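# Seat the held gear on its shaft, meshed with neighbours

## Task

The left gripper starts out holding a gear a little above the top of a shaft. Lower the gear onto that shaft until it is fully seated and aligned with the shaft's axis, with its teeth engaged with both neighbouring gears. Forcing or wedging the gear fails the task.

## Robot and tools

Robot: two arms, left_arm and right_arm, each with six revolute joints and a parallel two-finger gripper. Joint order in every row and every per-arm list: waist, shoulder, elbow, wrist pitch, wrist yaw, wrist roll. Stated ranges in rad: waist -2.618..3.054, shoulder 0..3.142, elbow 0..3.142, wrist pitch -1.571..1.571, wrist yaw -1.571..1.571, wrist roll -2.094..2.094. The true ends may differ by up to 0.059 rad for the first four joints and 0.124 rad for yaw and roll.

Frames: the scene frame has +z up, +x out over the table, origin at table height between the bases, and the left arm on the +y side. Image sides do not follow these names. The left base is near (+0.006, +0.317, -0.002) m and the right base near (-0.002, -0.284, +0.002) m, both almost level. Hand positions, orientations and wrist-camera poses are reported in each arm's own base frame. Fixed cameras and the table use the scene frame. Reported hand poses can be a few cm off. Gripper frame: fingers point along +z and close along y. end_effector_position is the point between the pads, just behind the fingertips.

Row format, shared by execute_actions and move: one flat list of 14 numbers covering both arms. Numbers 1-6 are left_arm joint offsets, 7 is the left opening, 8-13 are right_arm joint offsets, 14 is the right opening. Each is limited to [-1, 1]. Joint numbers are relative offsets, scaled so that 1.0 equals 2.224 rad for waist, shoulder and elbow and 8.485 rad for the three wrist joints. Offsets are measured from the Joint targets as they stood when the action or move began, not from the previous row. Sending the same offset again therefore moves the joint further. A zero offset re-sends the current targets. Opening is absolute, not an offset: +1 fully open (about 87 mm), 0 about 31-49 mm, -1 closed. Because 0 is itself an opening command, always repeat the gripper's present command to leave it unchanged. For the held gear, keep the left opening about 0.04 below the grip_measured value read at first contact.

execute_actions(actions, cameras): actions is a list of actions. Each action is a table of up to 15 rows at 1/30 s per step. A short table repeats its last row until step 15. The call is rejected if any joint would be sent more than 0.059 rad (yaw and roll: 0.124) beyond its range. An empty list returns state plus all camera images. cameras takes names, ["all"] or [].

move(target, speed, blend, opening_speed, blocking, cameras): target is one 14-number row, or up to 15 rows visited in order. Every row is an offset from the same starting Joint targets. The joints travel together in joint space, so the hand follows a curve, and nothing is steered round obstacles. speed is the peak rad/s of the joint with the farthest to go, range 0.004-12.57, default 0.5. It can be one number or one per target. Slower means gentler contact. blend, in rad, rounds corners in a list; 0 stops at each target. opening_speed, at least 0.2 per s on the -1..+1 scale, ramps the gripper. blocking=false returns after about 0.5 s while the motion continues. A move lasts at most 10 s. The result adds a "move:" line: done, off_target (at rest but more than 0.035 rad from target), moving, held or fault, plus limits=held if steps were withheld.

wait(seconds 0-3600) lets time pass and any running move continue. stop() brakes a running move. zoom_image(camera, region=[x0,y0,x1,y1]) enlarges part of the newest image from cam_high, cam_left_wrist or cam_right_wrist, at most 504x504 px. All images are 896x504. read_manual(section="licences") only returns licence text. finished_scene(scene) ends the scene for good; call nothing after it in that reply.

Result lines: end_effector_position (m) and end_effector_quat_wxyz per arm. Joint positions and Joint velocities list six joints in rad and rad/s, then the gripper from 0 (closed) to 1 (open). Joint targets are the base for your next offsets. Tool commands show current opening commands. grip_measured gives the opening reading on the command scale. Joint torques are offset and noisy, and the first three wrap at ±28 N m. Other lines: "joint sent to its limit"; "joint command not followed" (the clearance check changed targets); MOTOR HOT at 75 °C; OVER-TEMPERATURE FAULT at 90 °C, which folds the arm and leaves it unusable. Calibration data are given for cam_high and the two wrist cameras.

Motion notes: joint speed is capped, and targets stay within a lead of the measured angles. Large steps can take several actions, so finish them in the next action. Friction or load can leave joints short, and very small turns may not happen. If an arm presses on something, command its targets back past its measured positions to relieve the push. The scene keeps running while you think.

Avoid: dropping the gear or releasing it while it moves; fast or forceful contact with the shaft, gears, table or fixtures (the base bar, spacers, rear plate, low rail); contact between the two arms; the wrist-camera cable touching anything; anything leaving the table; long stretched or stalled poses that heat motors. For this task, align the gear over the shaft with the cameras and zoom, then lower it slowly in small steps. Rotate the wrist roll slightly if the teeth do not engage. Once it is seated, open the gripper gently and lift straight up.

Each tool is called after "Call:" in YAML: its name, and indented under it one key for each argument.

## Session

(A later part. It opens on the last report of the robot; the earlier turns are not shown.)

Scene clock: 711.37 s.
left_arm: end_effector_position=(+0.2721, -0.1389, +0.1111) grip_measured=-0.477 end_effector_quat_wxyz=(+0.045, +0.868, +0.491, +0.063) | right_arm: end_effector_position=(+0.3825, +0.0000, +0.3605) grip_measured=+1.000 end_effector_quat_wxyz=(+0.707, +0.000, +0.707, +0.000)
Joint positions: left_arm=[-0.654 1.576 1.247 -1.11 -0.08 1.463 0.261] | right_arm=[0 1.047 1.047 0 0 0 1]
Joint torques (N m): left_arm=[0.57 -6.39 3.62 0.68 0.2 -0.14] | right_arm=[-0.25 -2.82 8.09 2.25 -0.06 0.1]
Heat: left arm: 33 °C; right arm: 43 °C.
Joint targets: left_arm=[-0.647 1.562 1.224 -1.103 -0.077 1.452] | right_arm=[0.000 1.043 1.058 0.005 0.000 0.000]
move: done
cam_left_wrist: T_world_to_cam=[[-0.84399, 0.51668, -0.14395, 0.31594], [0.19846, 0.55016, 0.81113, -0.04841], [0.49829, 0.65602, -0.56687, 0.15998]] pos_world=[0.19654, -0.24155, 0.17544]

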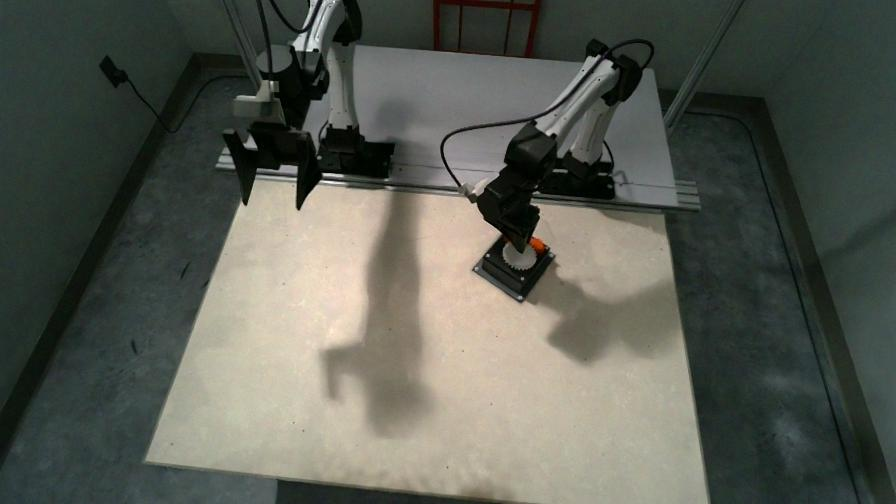

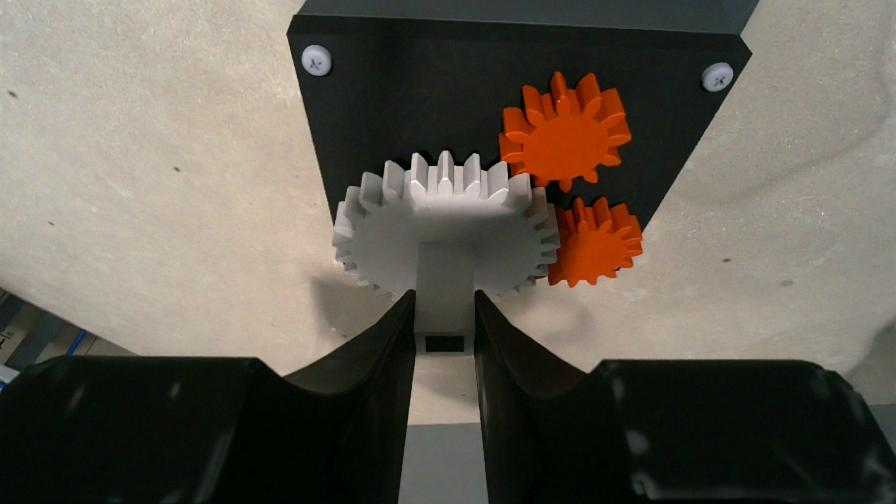

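Call:
move:
  target: [0,-0.0044,-0.0063,0.0002,0,0.0085,-1,0,0,0,0,0,0,1]
  speed: 0.06

Call:
move:
  target: [0,0.0066,0.007,-0.0003,0,-0.0142,-1,0,0,0,0,0,0,1]
  speed: 0.06
  cameras: ["cam_high","cam_left_wrist"]

Call:
zoom_image:
  camera: "cam_left_wrist"
  region: [440, 30, 680, 290]

Scene clock: 722.90 s.
left_arm: end_effector_position=(+0.2720, -0.1390, +0.1110) grip_measured=-0.477 end_effector_quat_wxyz=(+0.046, +0.879, +0.471, +0.064) | right_arm: end_effector_position=(+0.3825, +0.0000, +0.3605) grip_measured=+1.000 end_effector_quat_wxyz=(+0.707, +0.000, +0.707, +0.000)
Joint positions: left_arm=[-0.654 1.565 1.234 -1.104 -0.078 1.508 0.261] | right_arm=[0 1.047 1.047 0 0 0 1]
Joint torques (N m): left_arm=[0.53 -6.19 3.66 0.66 0.19 0.12] | right_arm=[-0.25 -2.82 8.09 2.25 -0.06 0.09]
Heat: left arm: 33 °C; right arm: 43 °C.
Joint targets: left_arm=[-0.647 1.552 1.210 -1.102 -0.077 1.524] | right_arm=[0.000 1.043 1.058 0.005 0.000 0.000]
move: done

Scene clock: 725.43 s.
left_arm: end_effector_position=(+0.2714, -0.1384, +0.1109) grip_measured=-0.477 end_effector_quat_wxyz=(+0.052, +0.859, +0.505, +0.065) | right_arm: end_effector_position=(+0.3825, +0.0000, +0.3605) grip_measured=+1.000 end_effector_quat_wxyz=(+0.707, +0.000, +0.707, +0.000)
Joint positions: left_arm=[-0.654 1.565 1.234 -1.094 -0.081 1.432 0.261] | right_arm=[0 1.047 1.047 0 0 0 1]
Joint torques (N m): left_arm=[0.59 -5.01 4.97 0.55 0.2 -0.34] | right_arm=[-0.25 -2.82 8.09 2.25 -0.07 0.09]
Heat: left arm: 33 °C; right arm: 43 °C.
Joint targets: left_arm=[-0.647 1.567 1.226 -1.104 -0.077 1.403] | right_arm=[0.000 1.043 1.058 0.005 0.000 0.000]
move: done
cam_left_wrist: T_world_to_cam=[[-0.85788, 0.48837, -0.15982, 0.31667], [0.1723, 0.56641, 0.80591, -0.03853], [0.48411, 0.66384, -0.57005, 0.16518]] pos_world=[0.19834, -0.24248, 0.17583]

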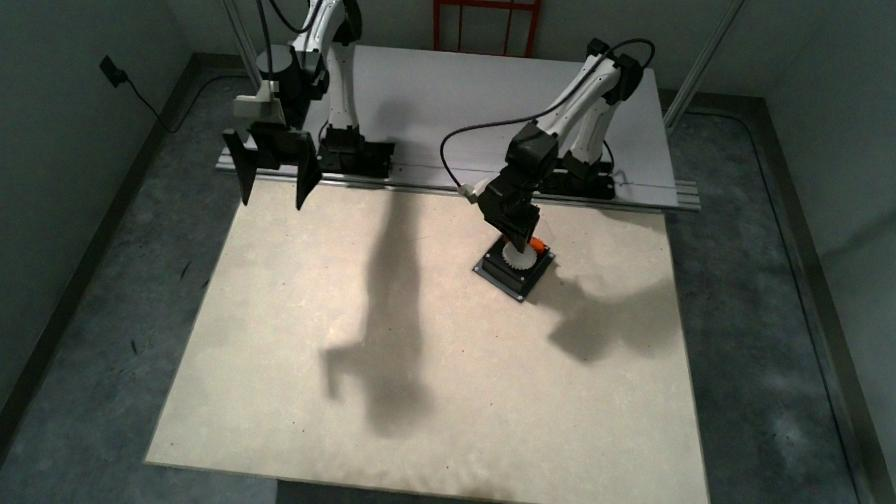

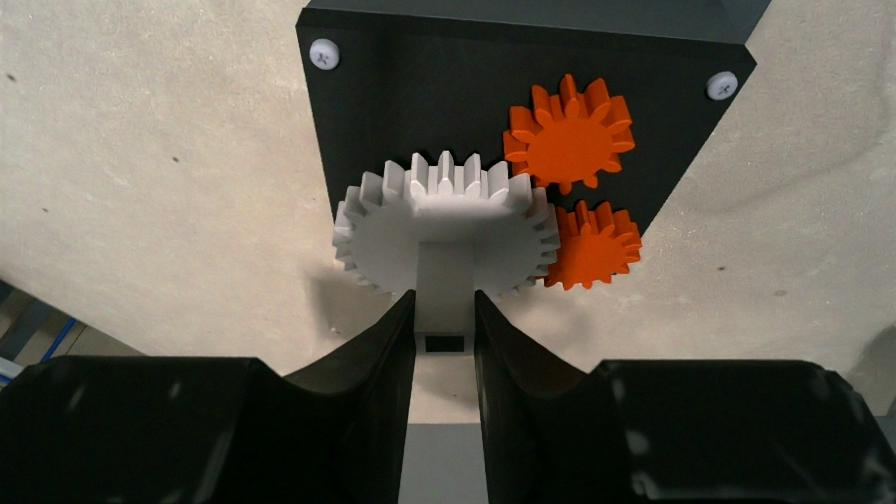

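Scaled by 1.938 from the camera's image (finer frame: 1280x720).

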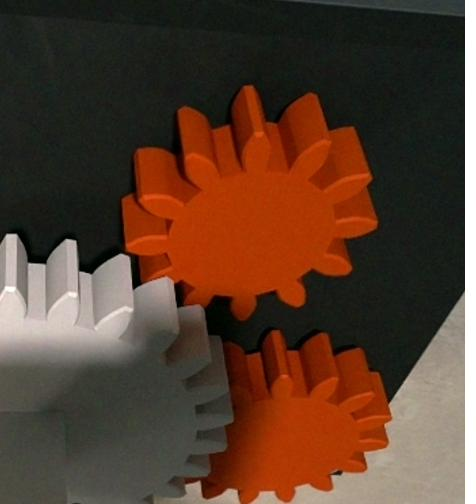

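Call:
move:
  target: [-0.0022,0.0175,0.0063,-0.004,0,0.0059,-1,0,0,0,0,0,0,1]
  speed: 0.06

Call:
move:
  target: [0,0,-0.006,0.0005,0,0,-1,0,0,0,0,0,0,1]
  speed: 0.06

Call:
move:
  target: [0,0,-0.006,0.0005,0,0.004,-1,0,0,0,0,0,0,1]
  speed: 0.06
  cameras: ["cam_high","cam_left_wrist"]

Call:
zoom_image:
  camera: "cam_high"
  region: [468, 228, 560, 310]

Call:
zoom_image:
  camera: "cam_left_wrist"
  region: [480, 70, 650, 290]

Scene clock: 759.27 s.
left_arm: end_effector_position=(+0.2717, -0.1386, +0.1109) grip_measured=-0.477 end_effector_quat_wxyz=(+0.048, +0.862, +0.500, +0.063) | right_arm: end_effector_position=(+0.3825, +0.0000, +0.3605) grip_measured=+1.000 end_effector_quat_wxyz=(+0.707, +0.000, +0.707, +0.000)
Joint positions: left_arm=[-0.654 1.572 1.243 -1.104 -0.081 1.442 0.261] | right_arm=[0 1.047 1.047 0 0 0 1]
Joint torques (N m): left_arm=[0.16 -2.71 5.37 0.29 0.22 0.09] | right_arm=[-0.25 -2.82 8.1 2.25 -0.07 0.09]
Heat: left arm: 32 °C; right arm: 44 °C.
Joint targets: left_arm=[-0.651 1.606 1.240 -1.138 -0.077 1.454] | right_arm=[0.000 1.043 1.058 0.005 0.000 0.000]
move: done

Scene clock: 759.77 s.
left_arm: end_effector_position=(+0.2717, -0.1386, +0.1109) grip_measured=-0.477 end_effector_quat_wxyz=(+0.048, +0.862, +0.500, +0.064) | right_arm: end_effector_position=(+0.3825, +0.0000, +0.3605) grip_measured=+1.000 end_effector_quat_wxyz=(+0.707, +0.000, +0.707, +0.000)
Joint positions: left_arm=[-0.654 1.572 1.243 -1.104 -0.081 1.442 0.261] | right_arm=[0 1.047 1.047 0 0 0 1]
Joint torques (N m): left_arm=[0.12 -2.67 4.21 0.34 0.21 0.09] | right_arm=[-0.25 -2.82 8.09 2.25 -0.06 0.1]
Heat: left arm: 32 °C; right arm: 44 °C.
Joint targets: left_arm=[-0.651 1.606 1.226 -1.134 -0.077 1.454] | right_arm=[0.000 1.043 1.058 0.005 0.000 0.000]
move: done

Scene clock: 760.83 s.
left_arm: end_effector_position=(+0.2718, -0.1389, +0.1109) grip_measured=-0.477 end_effector_quat_wxyz=(+0.045, +0.870, +0.487, +0.063) | right_arm: end_effector_position=(+0.3825, +0.0000, +0.3605) grip_measured=+1.000 end_effector_quat_wxyz=(+0.707, +0.000, +0.707, +0.000)
Joint positions: left_arm=[-0.654 1.572 1.243 -1.108 -0.079 1.472 0.261] | right_arm=[0 1.047 1.047 0 0 0 1]
Joint torques (N m): left_arm=[0.14 -2.62 3.15 0.42 0.19 0.13] | right_arm=[-0.27 -2.82 8.1 2.25 -0.06 0.1]
Heat: left arm: 32 °C; right arm: 44 °C.
Joint targets: left_arm=[-0.651 1.606 1.213 -1.130 -0.077 1.488] | right_arm=[0.000 1.043 1.058 0.005 0.000 0.000]
move: done
cam_left_wrist: T_world_to_cam=[[-0.8391, 0.52438, -0.1447, 0.3155], [0.20305, 0.5487, 0.81099, -0.0496], [0.50466, 0.65112, -0.56689, 0.15763]] pos_world=[0.19525, -0.24086, 0.17524]

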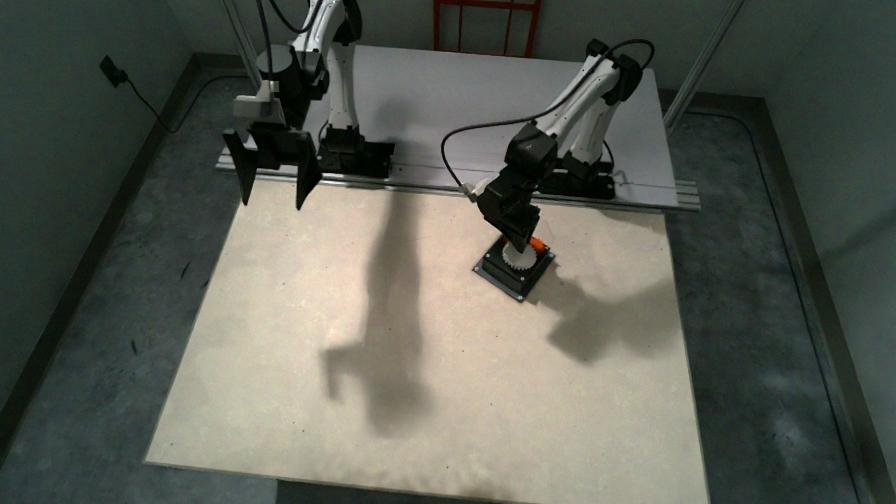

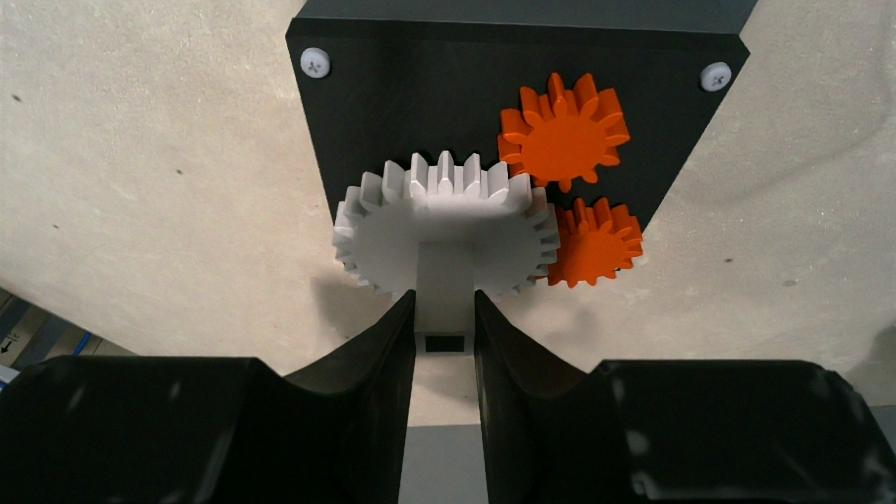

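Scaled by 5.478 from the camera's image (finer frame: 1280x720).

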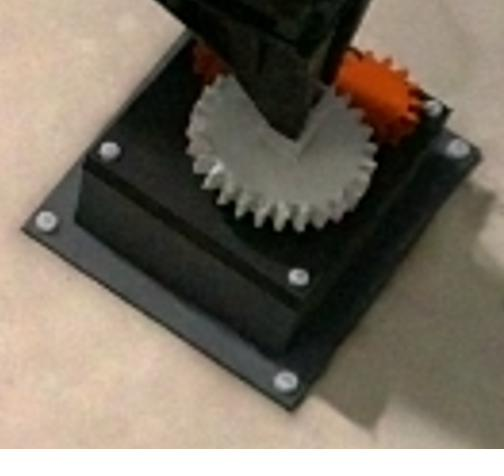

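Scaled by 2.291 from the camera's image (finer frame: 1280x720).

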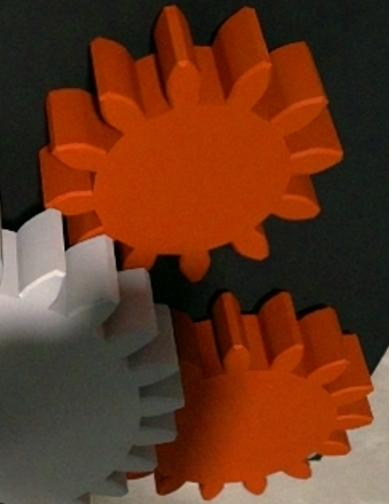

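Call:
move:
  target:
    - [0,-0.0032,-0.0039,0.0001,0,0.0059,-1,0,0,0,0,0,0,1]
    - [0,-0.0065,-0.0077,0.0004,0,0.0118,-1,0,0,0,0,0,0,1]
  speed: 0.05

Call:
move:
  target:
    - [0,-0.0022,-0.006,0.0001,0,0.0048,-1,0,0,0,0,0,0,1]
  speed: 0.05
  cameras: ["cam_high","cam_left_wrist"]

Call:
zoom_image:
  camera: "cam_left_wrist"
  region: [480, 70, 650, 290]

Scene clock: 783.73 s.
left_arm: end_effector_position=(+0.2731, -0.1383, +0.1084) grip_measured=-0.477 end_effector_quat_wxyz=(+0.035, +0.895, +0.441, +0.065) | right_arm: end_effector_position=(+0.3825, +0.0000, +0.3605) grip_measured=+1.000 end_effector_quat_wxyz=(+0.707, +0.000, +0.707, +0.000)
Joint positions: left_arm=[-0.654 1.572 1.23 -1.109 -0.085 1.577 0.261] | right_arm=[0 1.047 1.047 0 0 0 1]
Joint torques (N m): left_arm=[0.14 -3.75 2.84 0.46 0.27 0.08] | right_arm=[-0.25 -2.81 8.1 2.25 -0.07 0.09]
Heat: left arm: 31 °C; right arm: 44 °C.
Joint targets: left_arm=[-0.651 1.591 1.196 -1.127 -0.077 1.588] | right_arm=[0.000 1.043 1.058 0.005 0.000 0.000]
move: done

Scene clock: 785.10 s.
left_arm: end_effector_position=(+0.2748, -0.1376, +0.1060) grip_measured=-0.477 end_effector_quat_wxyz=(+0.030, +0.904, +0.421, +0.069) | right_arm: end_effector_position=(+0.3825, +0.0000, +0.3605) grip_measured=+1.000 end_effector_quat_wxyz=(+0.707, +0.000, +0.707, +0.000)
Joint positions: left_arm=[-0.654 1.572 1.218 -1.099 -0.095 1.622 0.261] | right_arm=[0 1.047 1.047 0 0 0 1]
Joint torques (N m): left_arm=[0.1 -4.04 2.7 0.34 0.36 0.02] | right_arm=[-0.27 -2.82 8.09 2.25 -0.06 0.1]
Heat: left arm: 31 °C; right arm: 44 °C.
Joint targets: left_arm=[-0.651 1.586 1.183 -1.126 -0.077 1.628] | right_arm=[0.000 1.043 1.058 0.005 0.000 0.000]
move: done
cam_left_wrist: T_world_to_cam=[[-0.75336, 0.64719, -0.11662, 0.30696], [0.28014, 0.47629, 0.83347, -0.08047], [0.59495, 0.59523, -0.54012, 0.11707]] pos_world=[0.18414, -0.23002, 0.1661]

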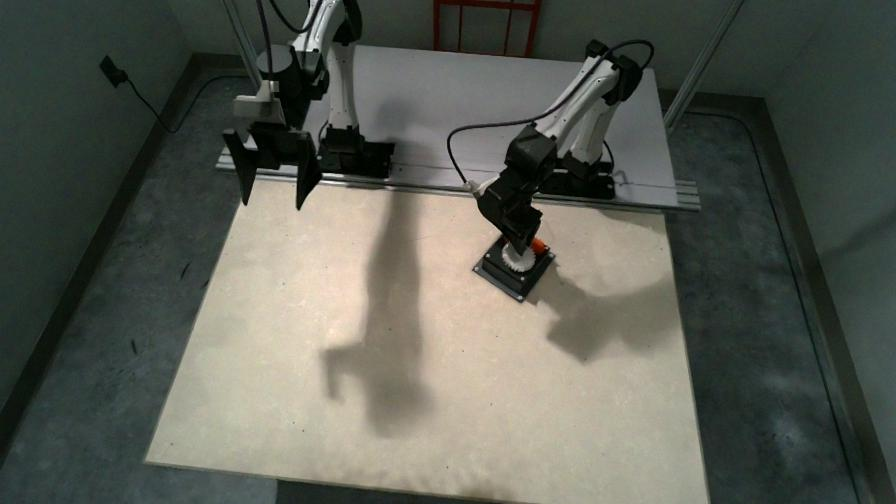

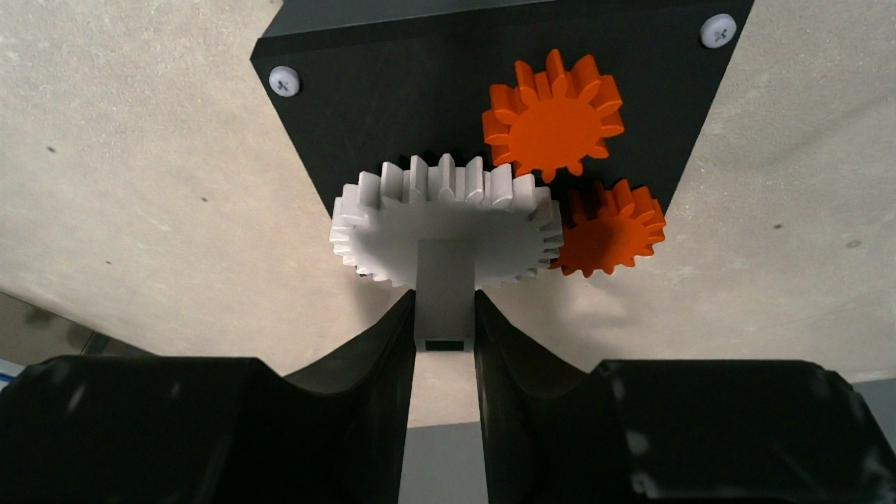

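Scaled by 2.291 from the camera's image (finer frame: 1280x720).

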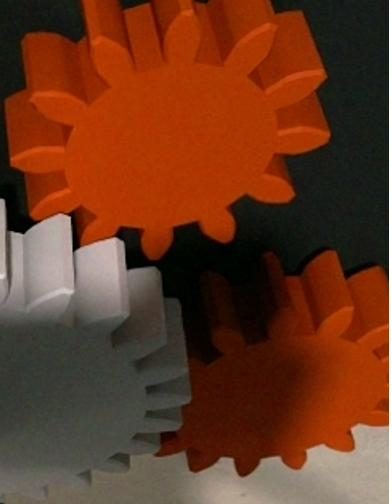

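Call:
move:
  target: [0,0,-0.006,0.002,0.0015,0,-1,0,0,0,0,0,0,1]
  speed: 0.05

Call:
move:
  target: [0,0,-0.006,0.002,0,0,-1,0,0,0,0,0,0,1]
  speed: 0.05
  cameras: ["cam_high","cam_left_wrist"]

Call:
zoom_image:
  camera: "cam_left_wrist"
  region: [310, 60, 690, 370]

Call:
zoom_image:
  camera: "cam_high"
  region: [468, 228, 560, 310]

Scene clock: 793.00 s.
left_arm: end_effector_position=(+0.2748, -0.1376, +0.1053) grip_measured=-0.477 end_effector_quat_wxyz=(+0.031, +0.904, +0.420, +0.070) | right_arm: end_effector_position=(+0.3825, +0.0000, +0.3605) grip_measured=+1.000 end_effector_quat_wxyz=(+0.707, +0.000, +0.707, +0.000)
Joint positions: left_arm=[-0.654 1.57 1.213 -1.094 -0.095 1.624 0.261] | right_arm=[0 1.047 1.047 0 0 0 1]
Joint torques (N m): left_arm=[0.12 -3.93 2.09 0.45 0.51 0.03] | right_arm=[-0.25 -2.82 8.09 2.25 -0.07 0.1]
Heat: left arm: 31 °C; right arm: 44 °C.
Joint targets: left_arm=[-0.651 1.586 1.169 -1.109 -0.064 1.628] | right_arm=[0.000 1.043 1.058 0.005 0.000 0.000]
move: off_target (left_arm); left_arm: the elbow is farthest, 0.043 rad from its target

Scene clock: 793.67 s.
left_arm: end_effector_position=(+0.2748, -0.1375, +0.1051) grip_measured=-0.477 end_effector_quat_wxyz=(+0.034, +0.904, +0.420, +0.072) | right_arm: end_effector_position=(+0.3825, +0.0000, +0.3605) grip_measured=+1.000 end_effector_quat_wxyz=(+0.707, +0.000, +0.707, +0.000)
Joint positions: left_arm=[-0.654 1.563 1.204 -1.084 -0.095 1.625 0.261] | right_arm=[0 1.047 1.047 0 0 0 1]
Joint torques (N m): left_arm=[0.13 -3.32 1.87 0.55 0.51 -0.01] | right_arm=[-0.25 -2.81 8.09 2.25 -0.07 0.09]
Heat: left arm: 31 °C; right arm: 44 °C.
Joint targets: left_arm=[-0.651 1.586 1.156 -1.092 -0.064 1.628] | right_arm=[0.000 1.043 1.058 0.005 0.000 0.000]
move: off_target (left_arm); left_arm: the elbow is farthest, 0.048 rad from its target
cam_left_wrist: T_world_to_cam=[[-0.75092, 0.64815, -0.12657, 0.30723], [0.27397, 0.48014, 0.83331, -0.07762], [0.60088, 0.59108, -0.53812, 0.11416]] pos_world=[0.18338, -0.22934, 0.165]

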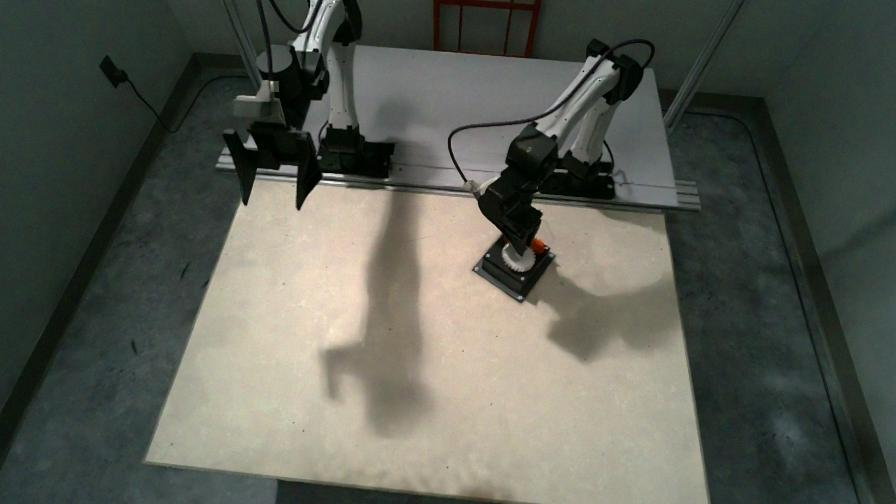

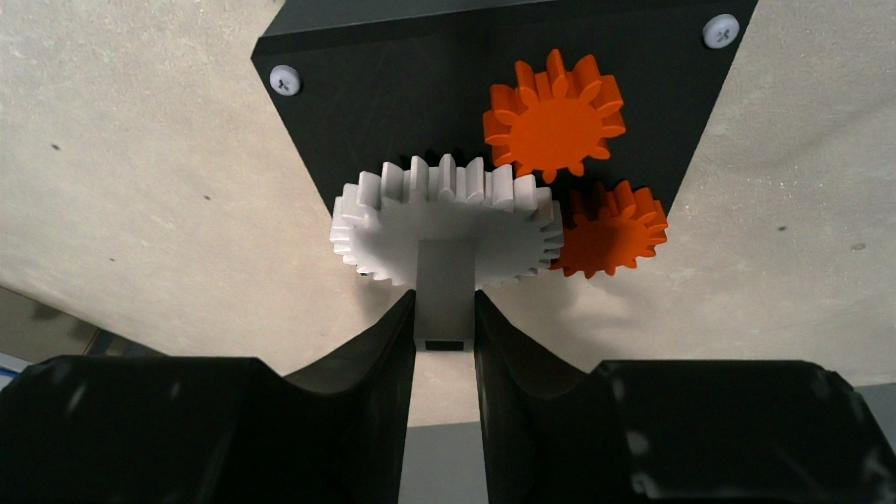

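Scaled by 1.326 from the camera's image (finer frame: 1280x720).

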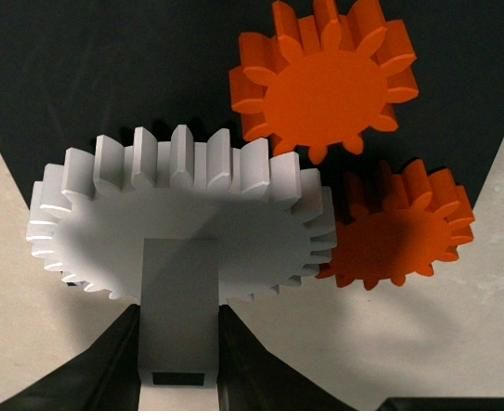

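Scaled by 5.478 from the camera's image (finer frame: 1280x720).

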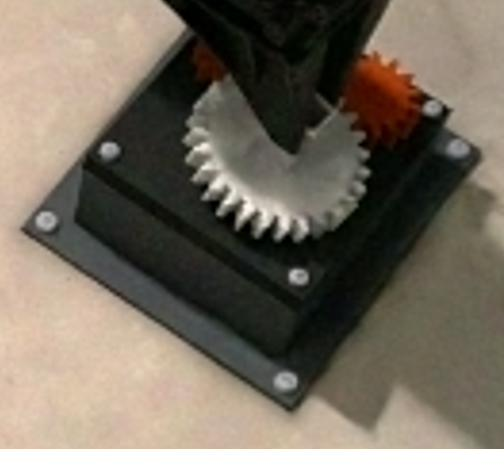

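Call:
move:
  target: [-0.001,-0.008,0.018,0,-0.0028,0,-1,0,0,0,0,0,0,1]
  speed: 0.06

Call:
move:
  target: [0,0,0,0,0,0,-0.1,0,0,0,0,0,0,1]
  opening_speed: 0.4
  cameras: ["cam_high","cam_left_wrist"]

Call:
zoom_image:
  camera: "cam_left_wrist"
  region: [310, 60, 690, 370]

Call:
zoom_image:
  camera: "cam_high"
  region: [468, 228, 560, 310]

Scene clock: 801.63 s.
left_arm: end_effector_position=(+0.2753, -0.1376, +0.1058) grip_measured=-0.477 end_effector_quat_wxyz=(+0.035, +0.904, +0.420, +0.073) | right_arm: end_effector_position=(+0.3825, +0.0000, +0.3605) grip_measured=+1.000 end_effector_quat_wxyz=(+0.707, +0.000, +0.707, +0.000)
Joint positions: left_arm=[-0.654 1.562 1.205 -1.084 -0.096 1.625 0.261] | right_arm=[0 1.047 1.047 0 0 0 1]
Joint torques (N m): left_arm=[-0.1 -4.62 4.88 0.53 0.25 0.03] | right_arm=[-0.25 -2.81 8.09 2.25 -0.06 0.09]
Heat: left arm: 30 °C; right arm: 44 °C.
Joint targets: left_arm=[-0.654 1.569 1.196 -1.092 -0.088 1.628] | right_arm=[0.000 1.043 1.058 0.005 0.000 0.000]
move: done

Scene clock: 804.23 s.
left_arm: end_effector_position=(+0.2749, -0.1373, +0.1055) grip_measured=-0.101 end_effector_quat_wxyz=(+0.034, +0.904, +0.420, +0.073) | right_arm: end_effector_position=(+0.3825, +0.0000, +0.3605) grip_measured=+1.000 end_effector_quat_wxyz=(+0.707, +0.000, +0.707, +0.000)
Joint positions: left_arm=[-0.654 1.562 1.204 -1.084 -0.097 1.625 0.45] | right_arm=[0 1.047 1.047 0 0 0 1]
Joint torques (N m): left_arm=[-0.16 -4.74 5.01 0.53 0.26 0.01] | right_arm=[-0.25 -2.81 8.09 2.25 -0.06 0.1]
Heat: left arm: 30 °C; right arm: 44 °C.
Joint targets: left_arm=[-0.654 1.569 1.196 -1.092 -0.088 1.628] | right_arm=[0.000 1.043 1.058 0.005 0.000 0.000]
move: done
cam_left_wrist: T_world_to_cam=[[-0.75079, 0.64818, -0.12722, 0.30736], [0.27262, 0.4795, 0.83412, -0.0779], [0.60166, 0.59157, -0.53671, 0.11388]] pos_world=[0.18348, -0.22923, 0.1652]

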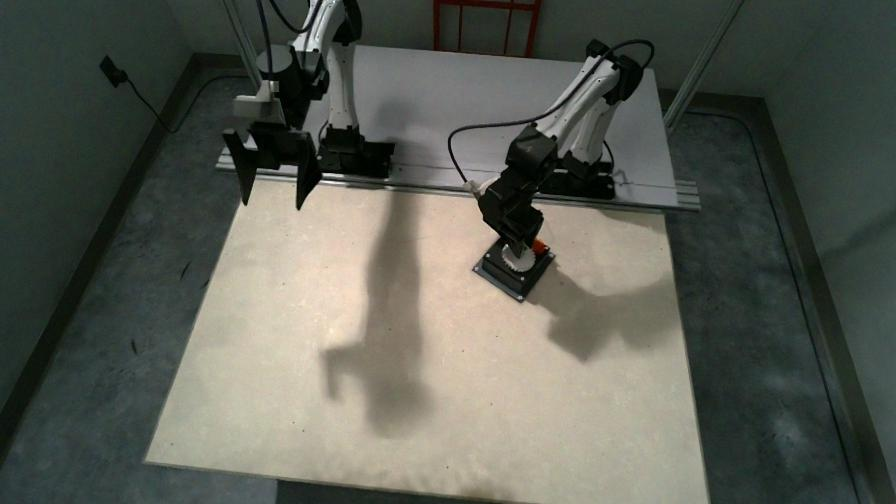

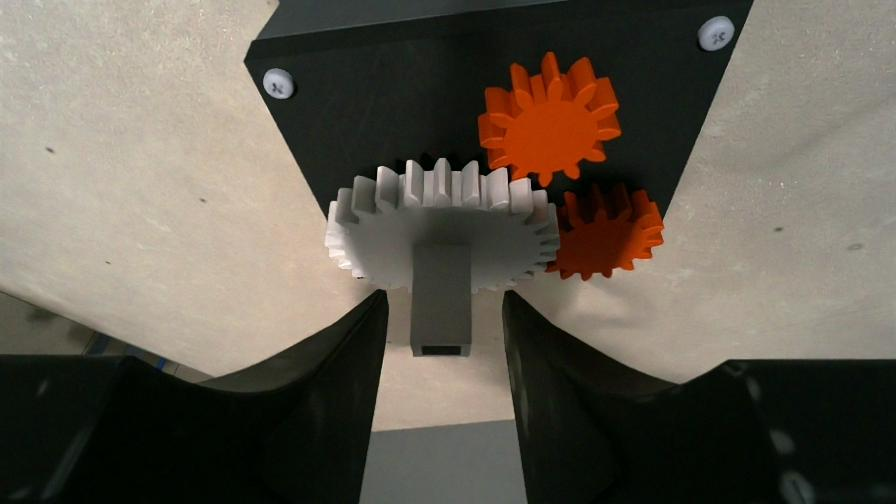

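Scaled by 1.326 from the camera's image (finer frame: 1280x720).

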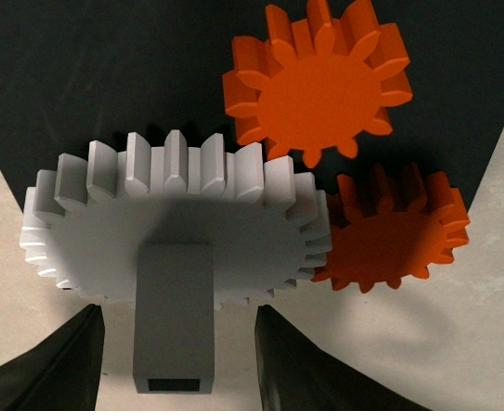

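Scaled by 5.478 from the camera's image (finer frame: 1280x720).

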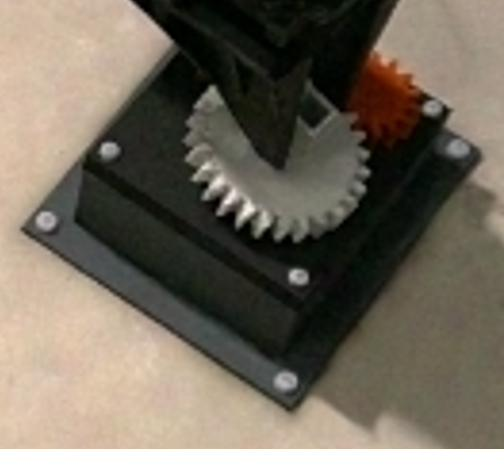

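Call:
move:
  target: [0,0,0,0,0,0,-1,0,0,0,0,0,0,1]
  opening_speed: 0.6

Call:
move:
  target:
    - [0,0,0.004,-0.001,0,0,-1,0,0,0,0,0,0,1]
    - [-0.043,0.0033,0.0079,-0.0012,-0.0177,-0.0053,-1,0,0,0,0,0,0,1]
  speed: 0.1
  cameras: ["cam_high","cam_left_wrist"]

Call:
zoom_image:
  camera: "cam_left_wrist"
  region: [310, 60, 690, 370]

Call:
zoom_image:
  camera: "cam_high"
  region: [468, 228, 560, 310]

Scene clock: 825.60 s.
left_arm: end_effector_position=(+0.2753, -0.1375, +0.1056) grip_measured=-0.477 end_effector_quat_wxyz=(+0.035, +0.904, +0.420, +0.073) | right_arm: end_effector_position=(+0.3825, +0.0000, +0.3605) grip_measured=+1.000 end_effector_quat_wxyz=(+0.707, +0.000, +0.707, +0.000)
Joint positions: left_arm=[-0.654 1.562 1.204 -1.082 -0.097 1.625 0.261] | right_arm=[0 1.047 1.047 0 0 0 1]
Joint torques (N m): left_arm=[-0.05 -4.63 4.89 0.54 0.25 0.01] | right_arm=[-0.24 -2.82 8.09 2.25 -0.06 0.09]
Heat: left arm: 31 °C; right arm: 44 °C.
Joint targets: left_arm=[-0.654 1.569 1.196 -1.092 -0.088 1.628] | right_arm=[0.000 1.043 1.058 0.005 0.000 0.000]
move: done

Scene clock: 827.90 s.
left_arm: end_effector_position=(+0.2733, -0.1417, +0.1139) grip_measured=-0.477 end_effector_quat_wxyz=(+0.008, +0.910, +0.394, +0.127) | right_arm: end_effector_position=(+0.3825, +0.0000, +0.3605) grip_measured=+1.000 end_effector_quat_wxyz=(+0.707, +0.000, +0.707, +0.000)
Joint positions: left_arm=[-0.74 1.562 1.204 -1.093 -0.225 1.597 0.261] | right_arm=[0 1.047 1.047 0 0 0 1]
Joint torques (N m): left_arm=[-0.9 -4.03 6.3 0.52 -0.13 -0.17] | right_arm=[-0.25 -2.82 8.09 2.25 -0.07 0.1]
Heat: left arm: 32 °C; right arm: 44 °C.
Joint targets: left_arm=[-0.749 1.576 1.214 -1.102 -0.238 1.584] | right_arm=[0.000 1.043 1.058 0.005 0.000 0.000]
move: done
cam_left_wrist: T_world_to_cam=[[-0.71243, 0.69183, -0.11749, 0.30471], [0.22535, 0.38411, 0.89536, -0.08986], [0.66457, 0.61141, -0.42956, 0.09541]] pos_world=[0.17393, -0.23463, 0.15724]

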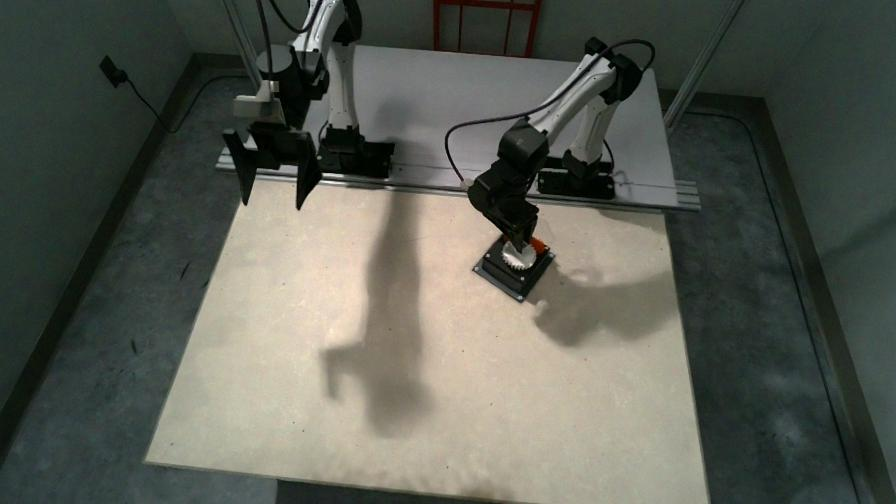

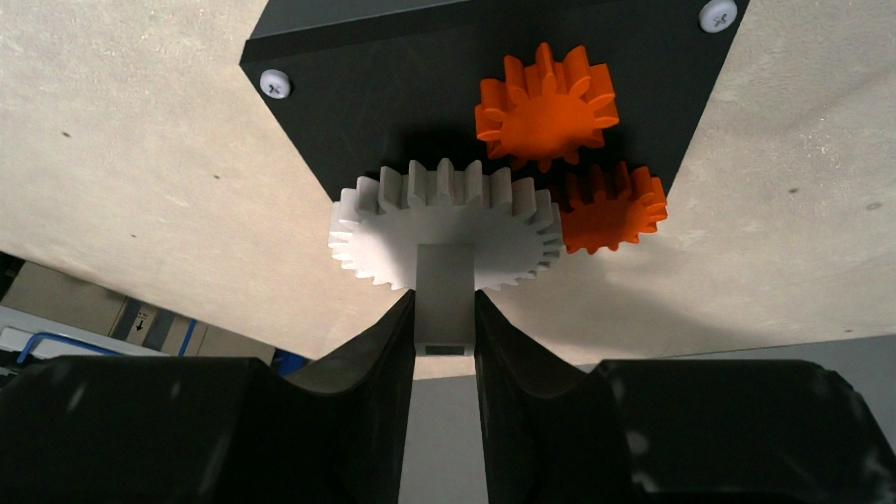

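Scaled by 1.326 from the camera's image (finer frame: 1280x720).

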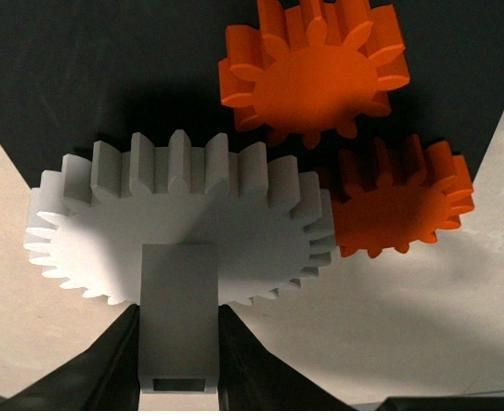

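Scaled by 5.478 from the camera's image (finer frame: 1280x720).

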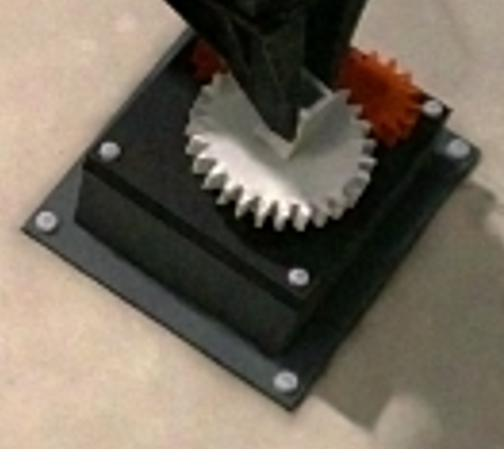

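Call:
move:
  target: [0,0,-0.011,0.003,0,0,-1,0,0,0,0,0,0,1]
  speed: 0.06

Call:
move:
  target: [0,-0.001,-0.008,0.002,0,-0.004,-1,0,0,0,0,0,0,1]
  speed: 0.06
  cameras: ["cam_high","cam_left_wrist"]

Call:
zoom_image:
  camera: "cam_left_wrist"
  region: [310, 60, 690, 370]

Call:
zoom_image:
  camera: "cam_high"
  region: [468, 228, 560, 310]

Scene clock: 838.43 s.
left_arm: end_effector_position=(+0.2728, -0.1412, +0.1124) grip_measured=-0.477 end_effector_quat_wxyz=(+0.006, +0.910, +0.394, +0.126) | right_arm: end_effector_position=(+0.3825, +0.0000, +0.3605) grip_measured=+1.000 end_effector_quat_wxyz=(+0.707, +0.000, +0.707, +0.000)
Joint positions: left_arm=[-0.74 1.562 1.198 -1.09 -0.225 1.597 0.261] | right_arm=[0 1.047 1.047 0 0 0 1]
Joint torques (N m): left_arm=[-0.99 -4.04 4.88 0.71 -0.1 -0.16] | right_arm=[-0.25 -2.82 8.09 2.25 -0.06 0.1]
Heat: left arm: 32 °C; right arm: 44 °C.
Joint targets: left_arm=[-0.749 1.576 1.189 -1.077 -0.238 1.583] | right_arm=[0.000 1.043 1.058 0.005 0.000 0.000]
move: done

Scene clock: 839.53 s.
left_arm: end_effector_position=(+0.2729, -0.1406, +0.1086) grip_measured=-0.477 end_effector_quat_wxyz=(+0.011, +0.903, +0.409, +0.129) | right_arm: end_effector_position=(+0.3825, +0.0000, +0.3605) grip_measured=+1.000 end_effector_quat_wxyz=(+0.707, +0.000, +0.707, +0.000)
Joint positions: left_arm=[-0.74 1.562 1.182 -1.067 -0.228 1.566 0.261] | right_arm=[0 1.047 1.047 0 0 0 1]
Joint torques (N m): left_arm=[-0.88 -4.22 4.74 0.68 -0.06 -0.2] | right_arm=[-0.25 -2.81 8.1 2.25 -0.07 0.1]
Heat: left arm: 32 °C; right arm: 44 °C.
Joint targets: left_arm=[-0.749 1.574 1.171 -1.060 -0.238 1.550] | right_arm=[0.000 1.043 1.058 0.005 0.000 0.000]
move: done
cam_left_wrist: T_world_to_cam=[[-0.73225, 0.66878, -0.12861, 0.30647], [0.20641, 0.39791, 0.89391, -0.07817], [0.649, 0.62802, -0.42941, 0.0993]] pos_world=[0.17611, -0.23621, 0.15193]

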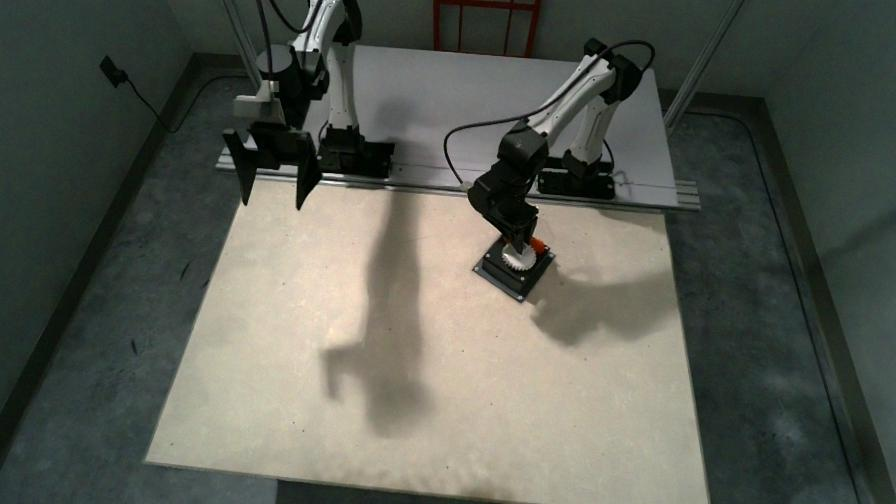

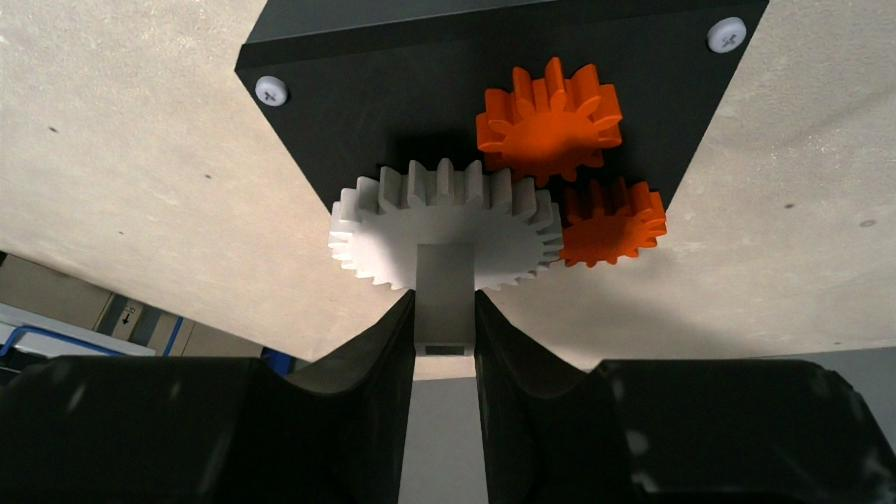

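Scaled by 1.326 from the camera's image (finer frame: 1280x720).

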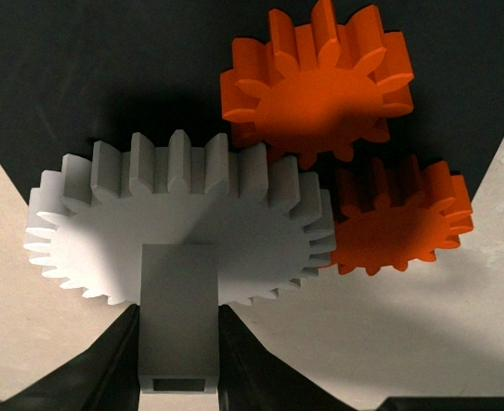

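Scaled by 5.478 from the camera's image (finer frame: 1280x720).

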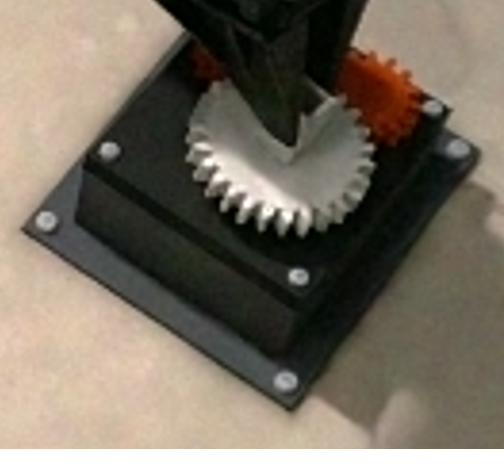

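Call:
move:
  target: [0,0,-0.01,0.0026,0,-0.002,-1,0,0,0,0,0,0,1]
  speed: 0.06

Call:
move:
  target: [0,0,-0.007,0.0018,0,-0.004,-1,0,0,0,0,0,0,1]
  speed: 0.06

Call:
move:
  target: [0,0,-0.004,0.001,0,0.008,-1,0,0,0,0,0,0,1]
  speed: 0.06
  cameras: ["cam_high","cam_left_wrist"]

Call:
zoom_image:
  camera: "cam_left_wrist"
  region: [310, 60, 690, 370]

Call:
zoom_image:
  camera: "cam_high"
  region: [468, 228, 560, 310]

Scene clock: 847.47 s.
left_arm: end_effector_position=(+0.2735, -0.1410, +0.1037) grip_measured=-0.477 end_effector_quat_wxyz=(+0.016, +0.900, +0.416, +0.131) | right_arm: end_effector_position=(+0.3825, +0.0000, +0.3605) grip_measured=+1.000 end_effector_quat_wxyz=(+0.707, +0.000, +0.707, +0.000)
Joint positions: left_arm=[-0.74 1.562 1.161 -1.037 -0.229 1.55 0.261] | right_arm=[0 1.047 1.047 0 0 0 1]
Joint torques (N m): left_arm=[-0.98 -4.15 4.53 0.61 -0.07 -0.25] | right_arm=[-0.25 -2.81 8.1 2.25 -0.06 0.09]
Heat: left arm: 32 °C; right arm: 44 °C.
Joint targets: left_arm=[-0.749 1.574 1.149 -1.037 -0.238 1.533] | right_arm=[0.000 1.043 1.058 0.005 0.000 0.000]
move: done

Scene clock: 848.57 s.
left_arm: end_effector_position=(+0.2737, -0.1410, +0.1004) grip_measured=-0.477 end_effector_quat_wxyz=(+0.022, +0.892, +0.431, +0.133) | right_arm: end_effector_position=(+0.3825, +0.0000, +0.3605) grip_measured=+1.000 end_effector_quat_wxyz=(+0.707, +0.000, +0.707, +0.000)
Joint positions: left_arm=[-0.74 1.562 1.148 -1.015 -0.23 1.517 0.261] | right_arm=[0 1.047 1.047 0 0 0 1]
Joint torques (N m): left_arm=[-0.88 -4.21 4.37 0.56 -0.07 -0.23] | right_arm=[-0.25 -2.82 8.09 2.25 -0.07 0.09]
Heat: left arm: 32 °C; right arm: 44 °C.
Joint targets: left_arm=[-0.749 1.574 1.134 -1.022 -0.238 1.498] | right_arm=[0.000 1.043 1.058 0.005 0.000 0.000]
move: done

Scene clock: 850.20 s.
left_arm: end_effector_position=(+0.2743, -0.1407, +0.1000) grip_measured=-0.477 end_effector_quat_wxyz=(+0.016, +0.899, +0.416, +0.137) | right_arm: end_effector_position=(+0.3825, +0.0000, +0.3605) grip_measured=+1.000 end_effector_quat_wxyz=(+0.707, +0.000, +0.707, +0.000)
Joint positions: left_arm=[-0.744 1.562 1.142 -1.013 -0.24 1.548 0.261] | right_arm=[0 1.047 1.047 0 0 0 1]
Joint torques (N m): left_arm=[-0.68 -4.19 4.15 0.62 0.06 0.16] | right_arm=[-0.25 -2.82 8.1 2.25 -0.06 0.09]
Heat: left arm: 32 °C; right arm: 44 °C.
Joint targets: left_arm=[-0.749 1.574 1.124 -1.014 -0.238 1.567] | right_arm=[0.000 1.043 1.058 0.005 0.000 0.000]
move: done
cam_left_wrist: T_world_to_cam=[[-0.74001, 0.65636, -0.14692, 0.30865], [0.18224, 0.40592, 0.89555, -0.06314], [0.64744, 0.63594, -0.42, 0.09538]] pos_world=[0.17815, -0.23761, 0.14195]

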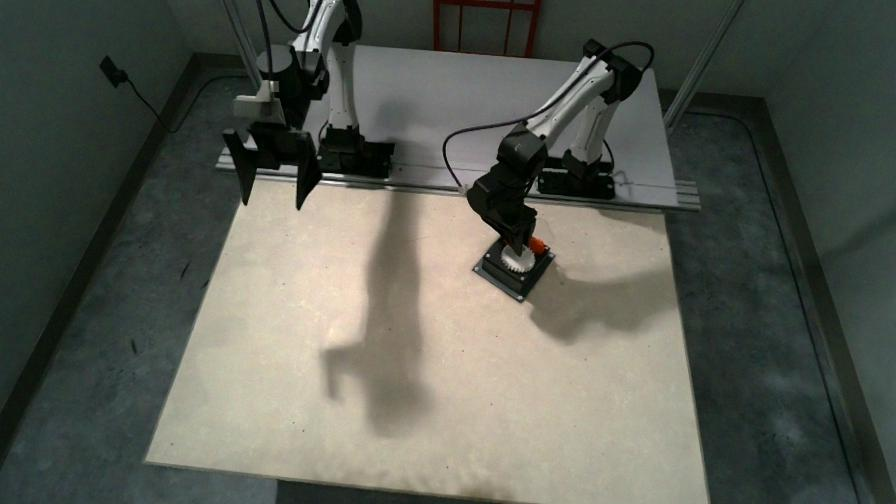

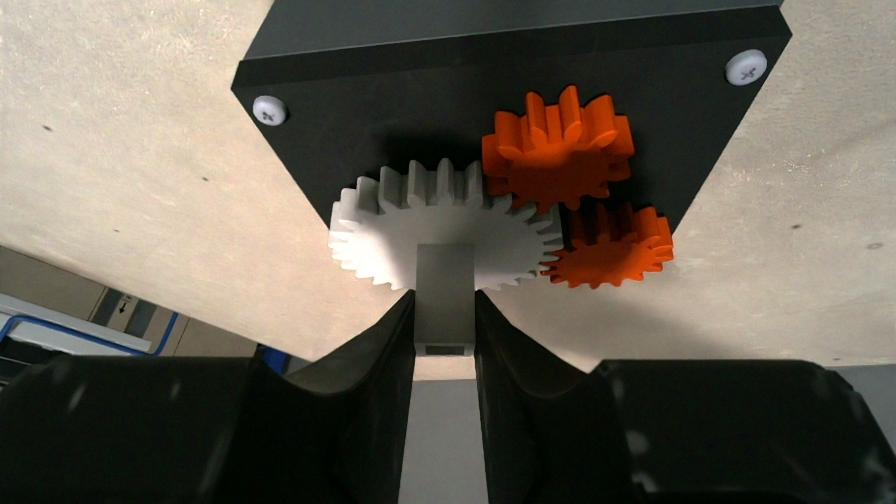

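Scaled by 1.326 from the camera's image (finer frame: 1280x720).

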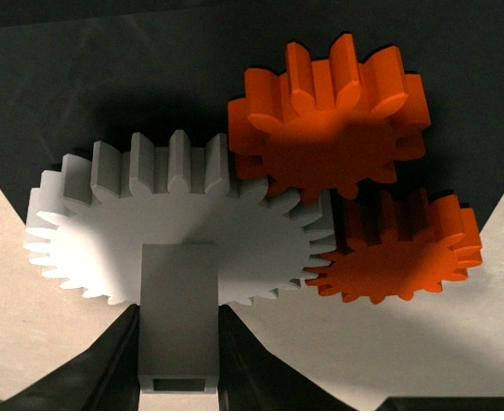

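Scaled by 5.478 from the camera's image (finer frame: 1280x720).

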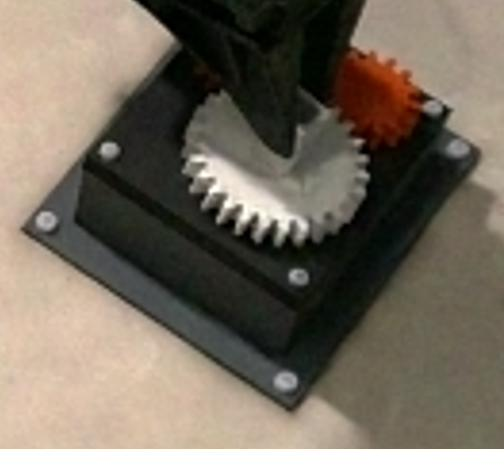

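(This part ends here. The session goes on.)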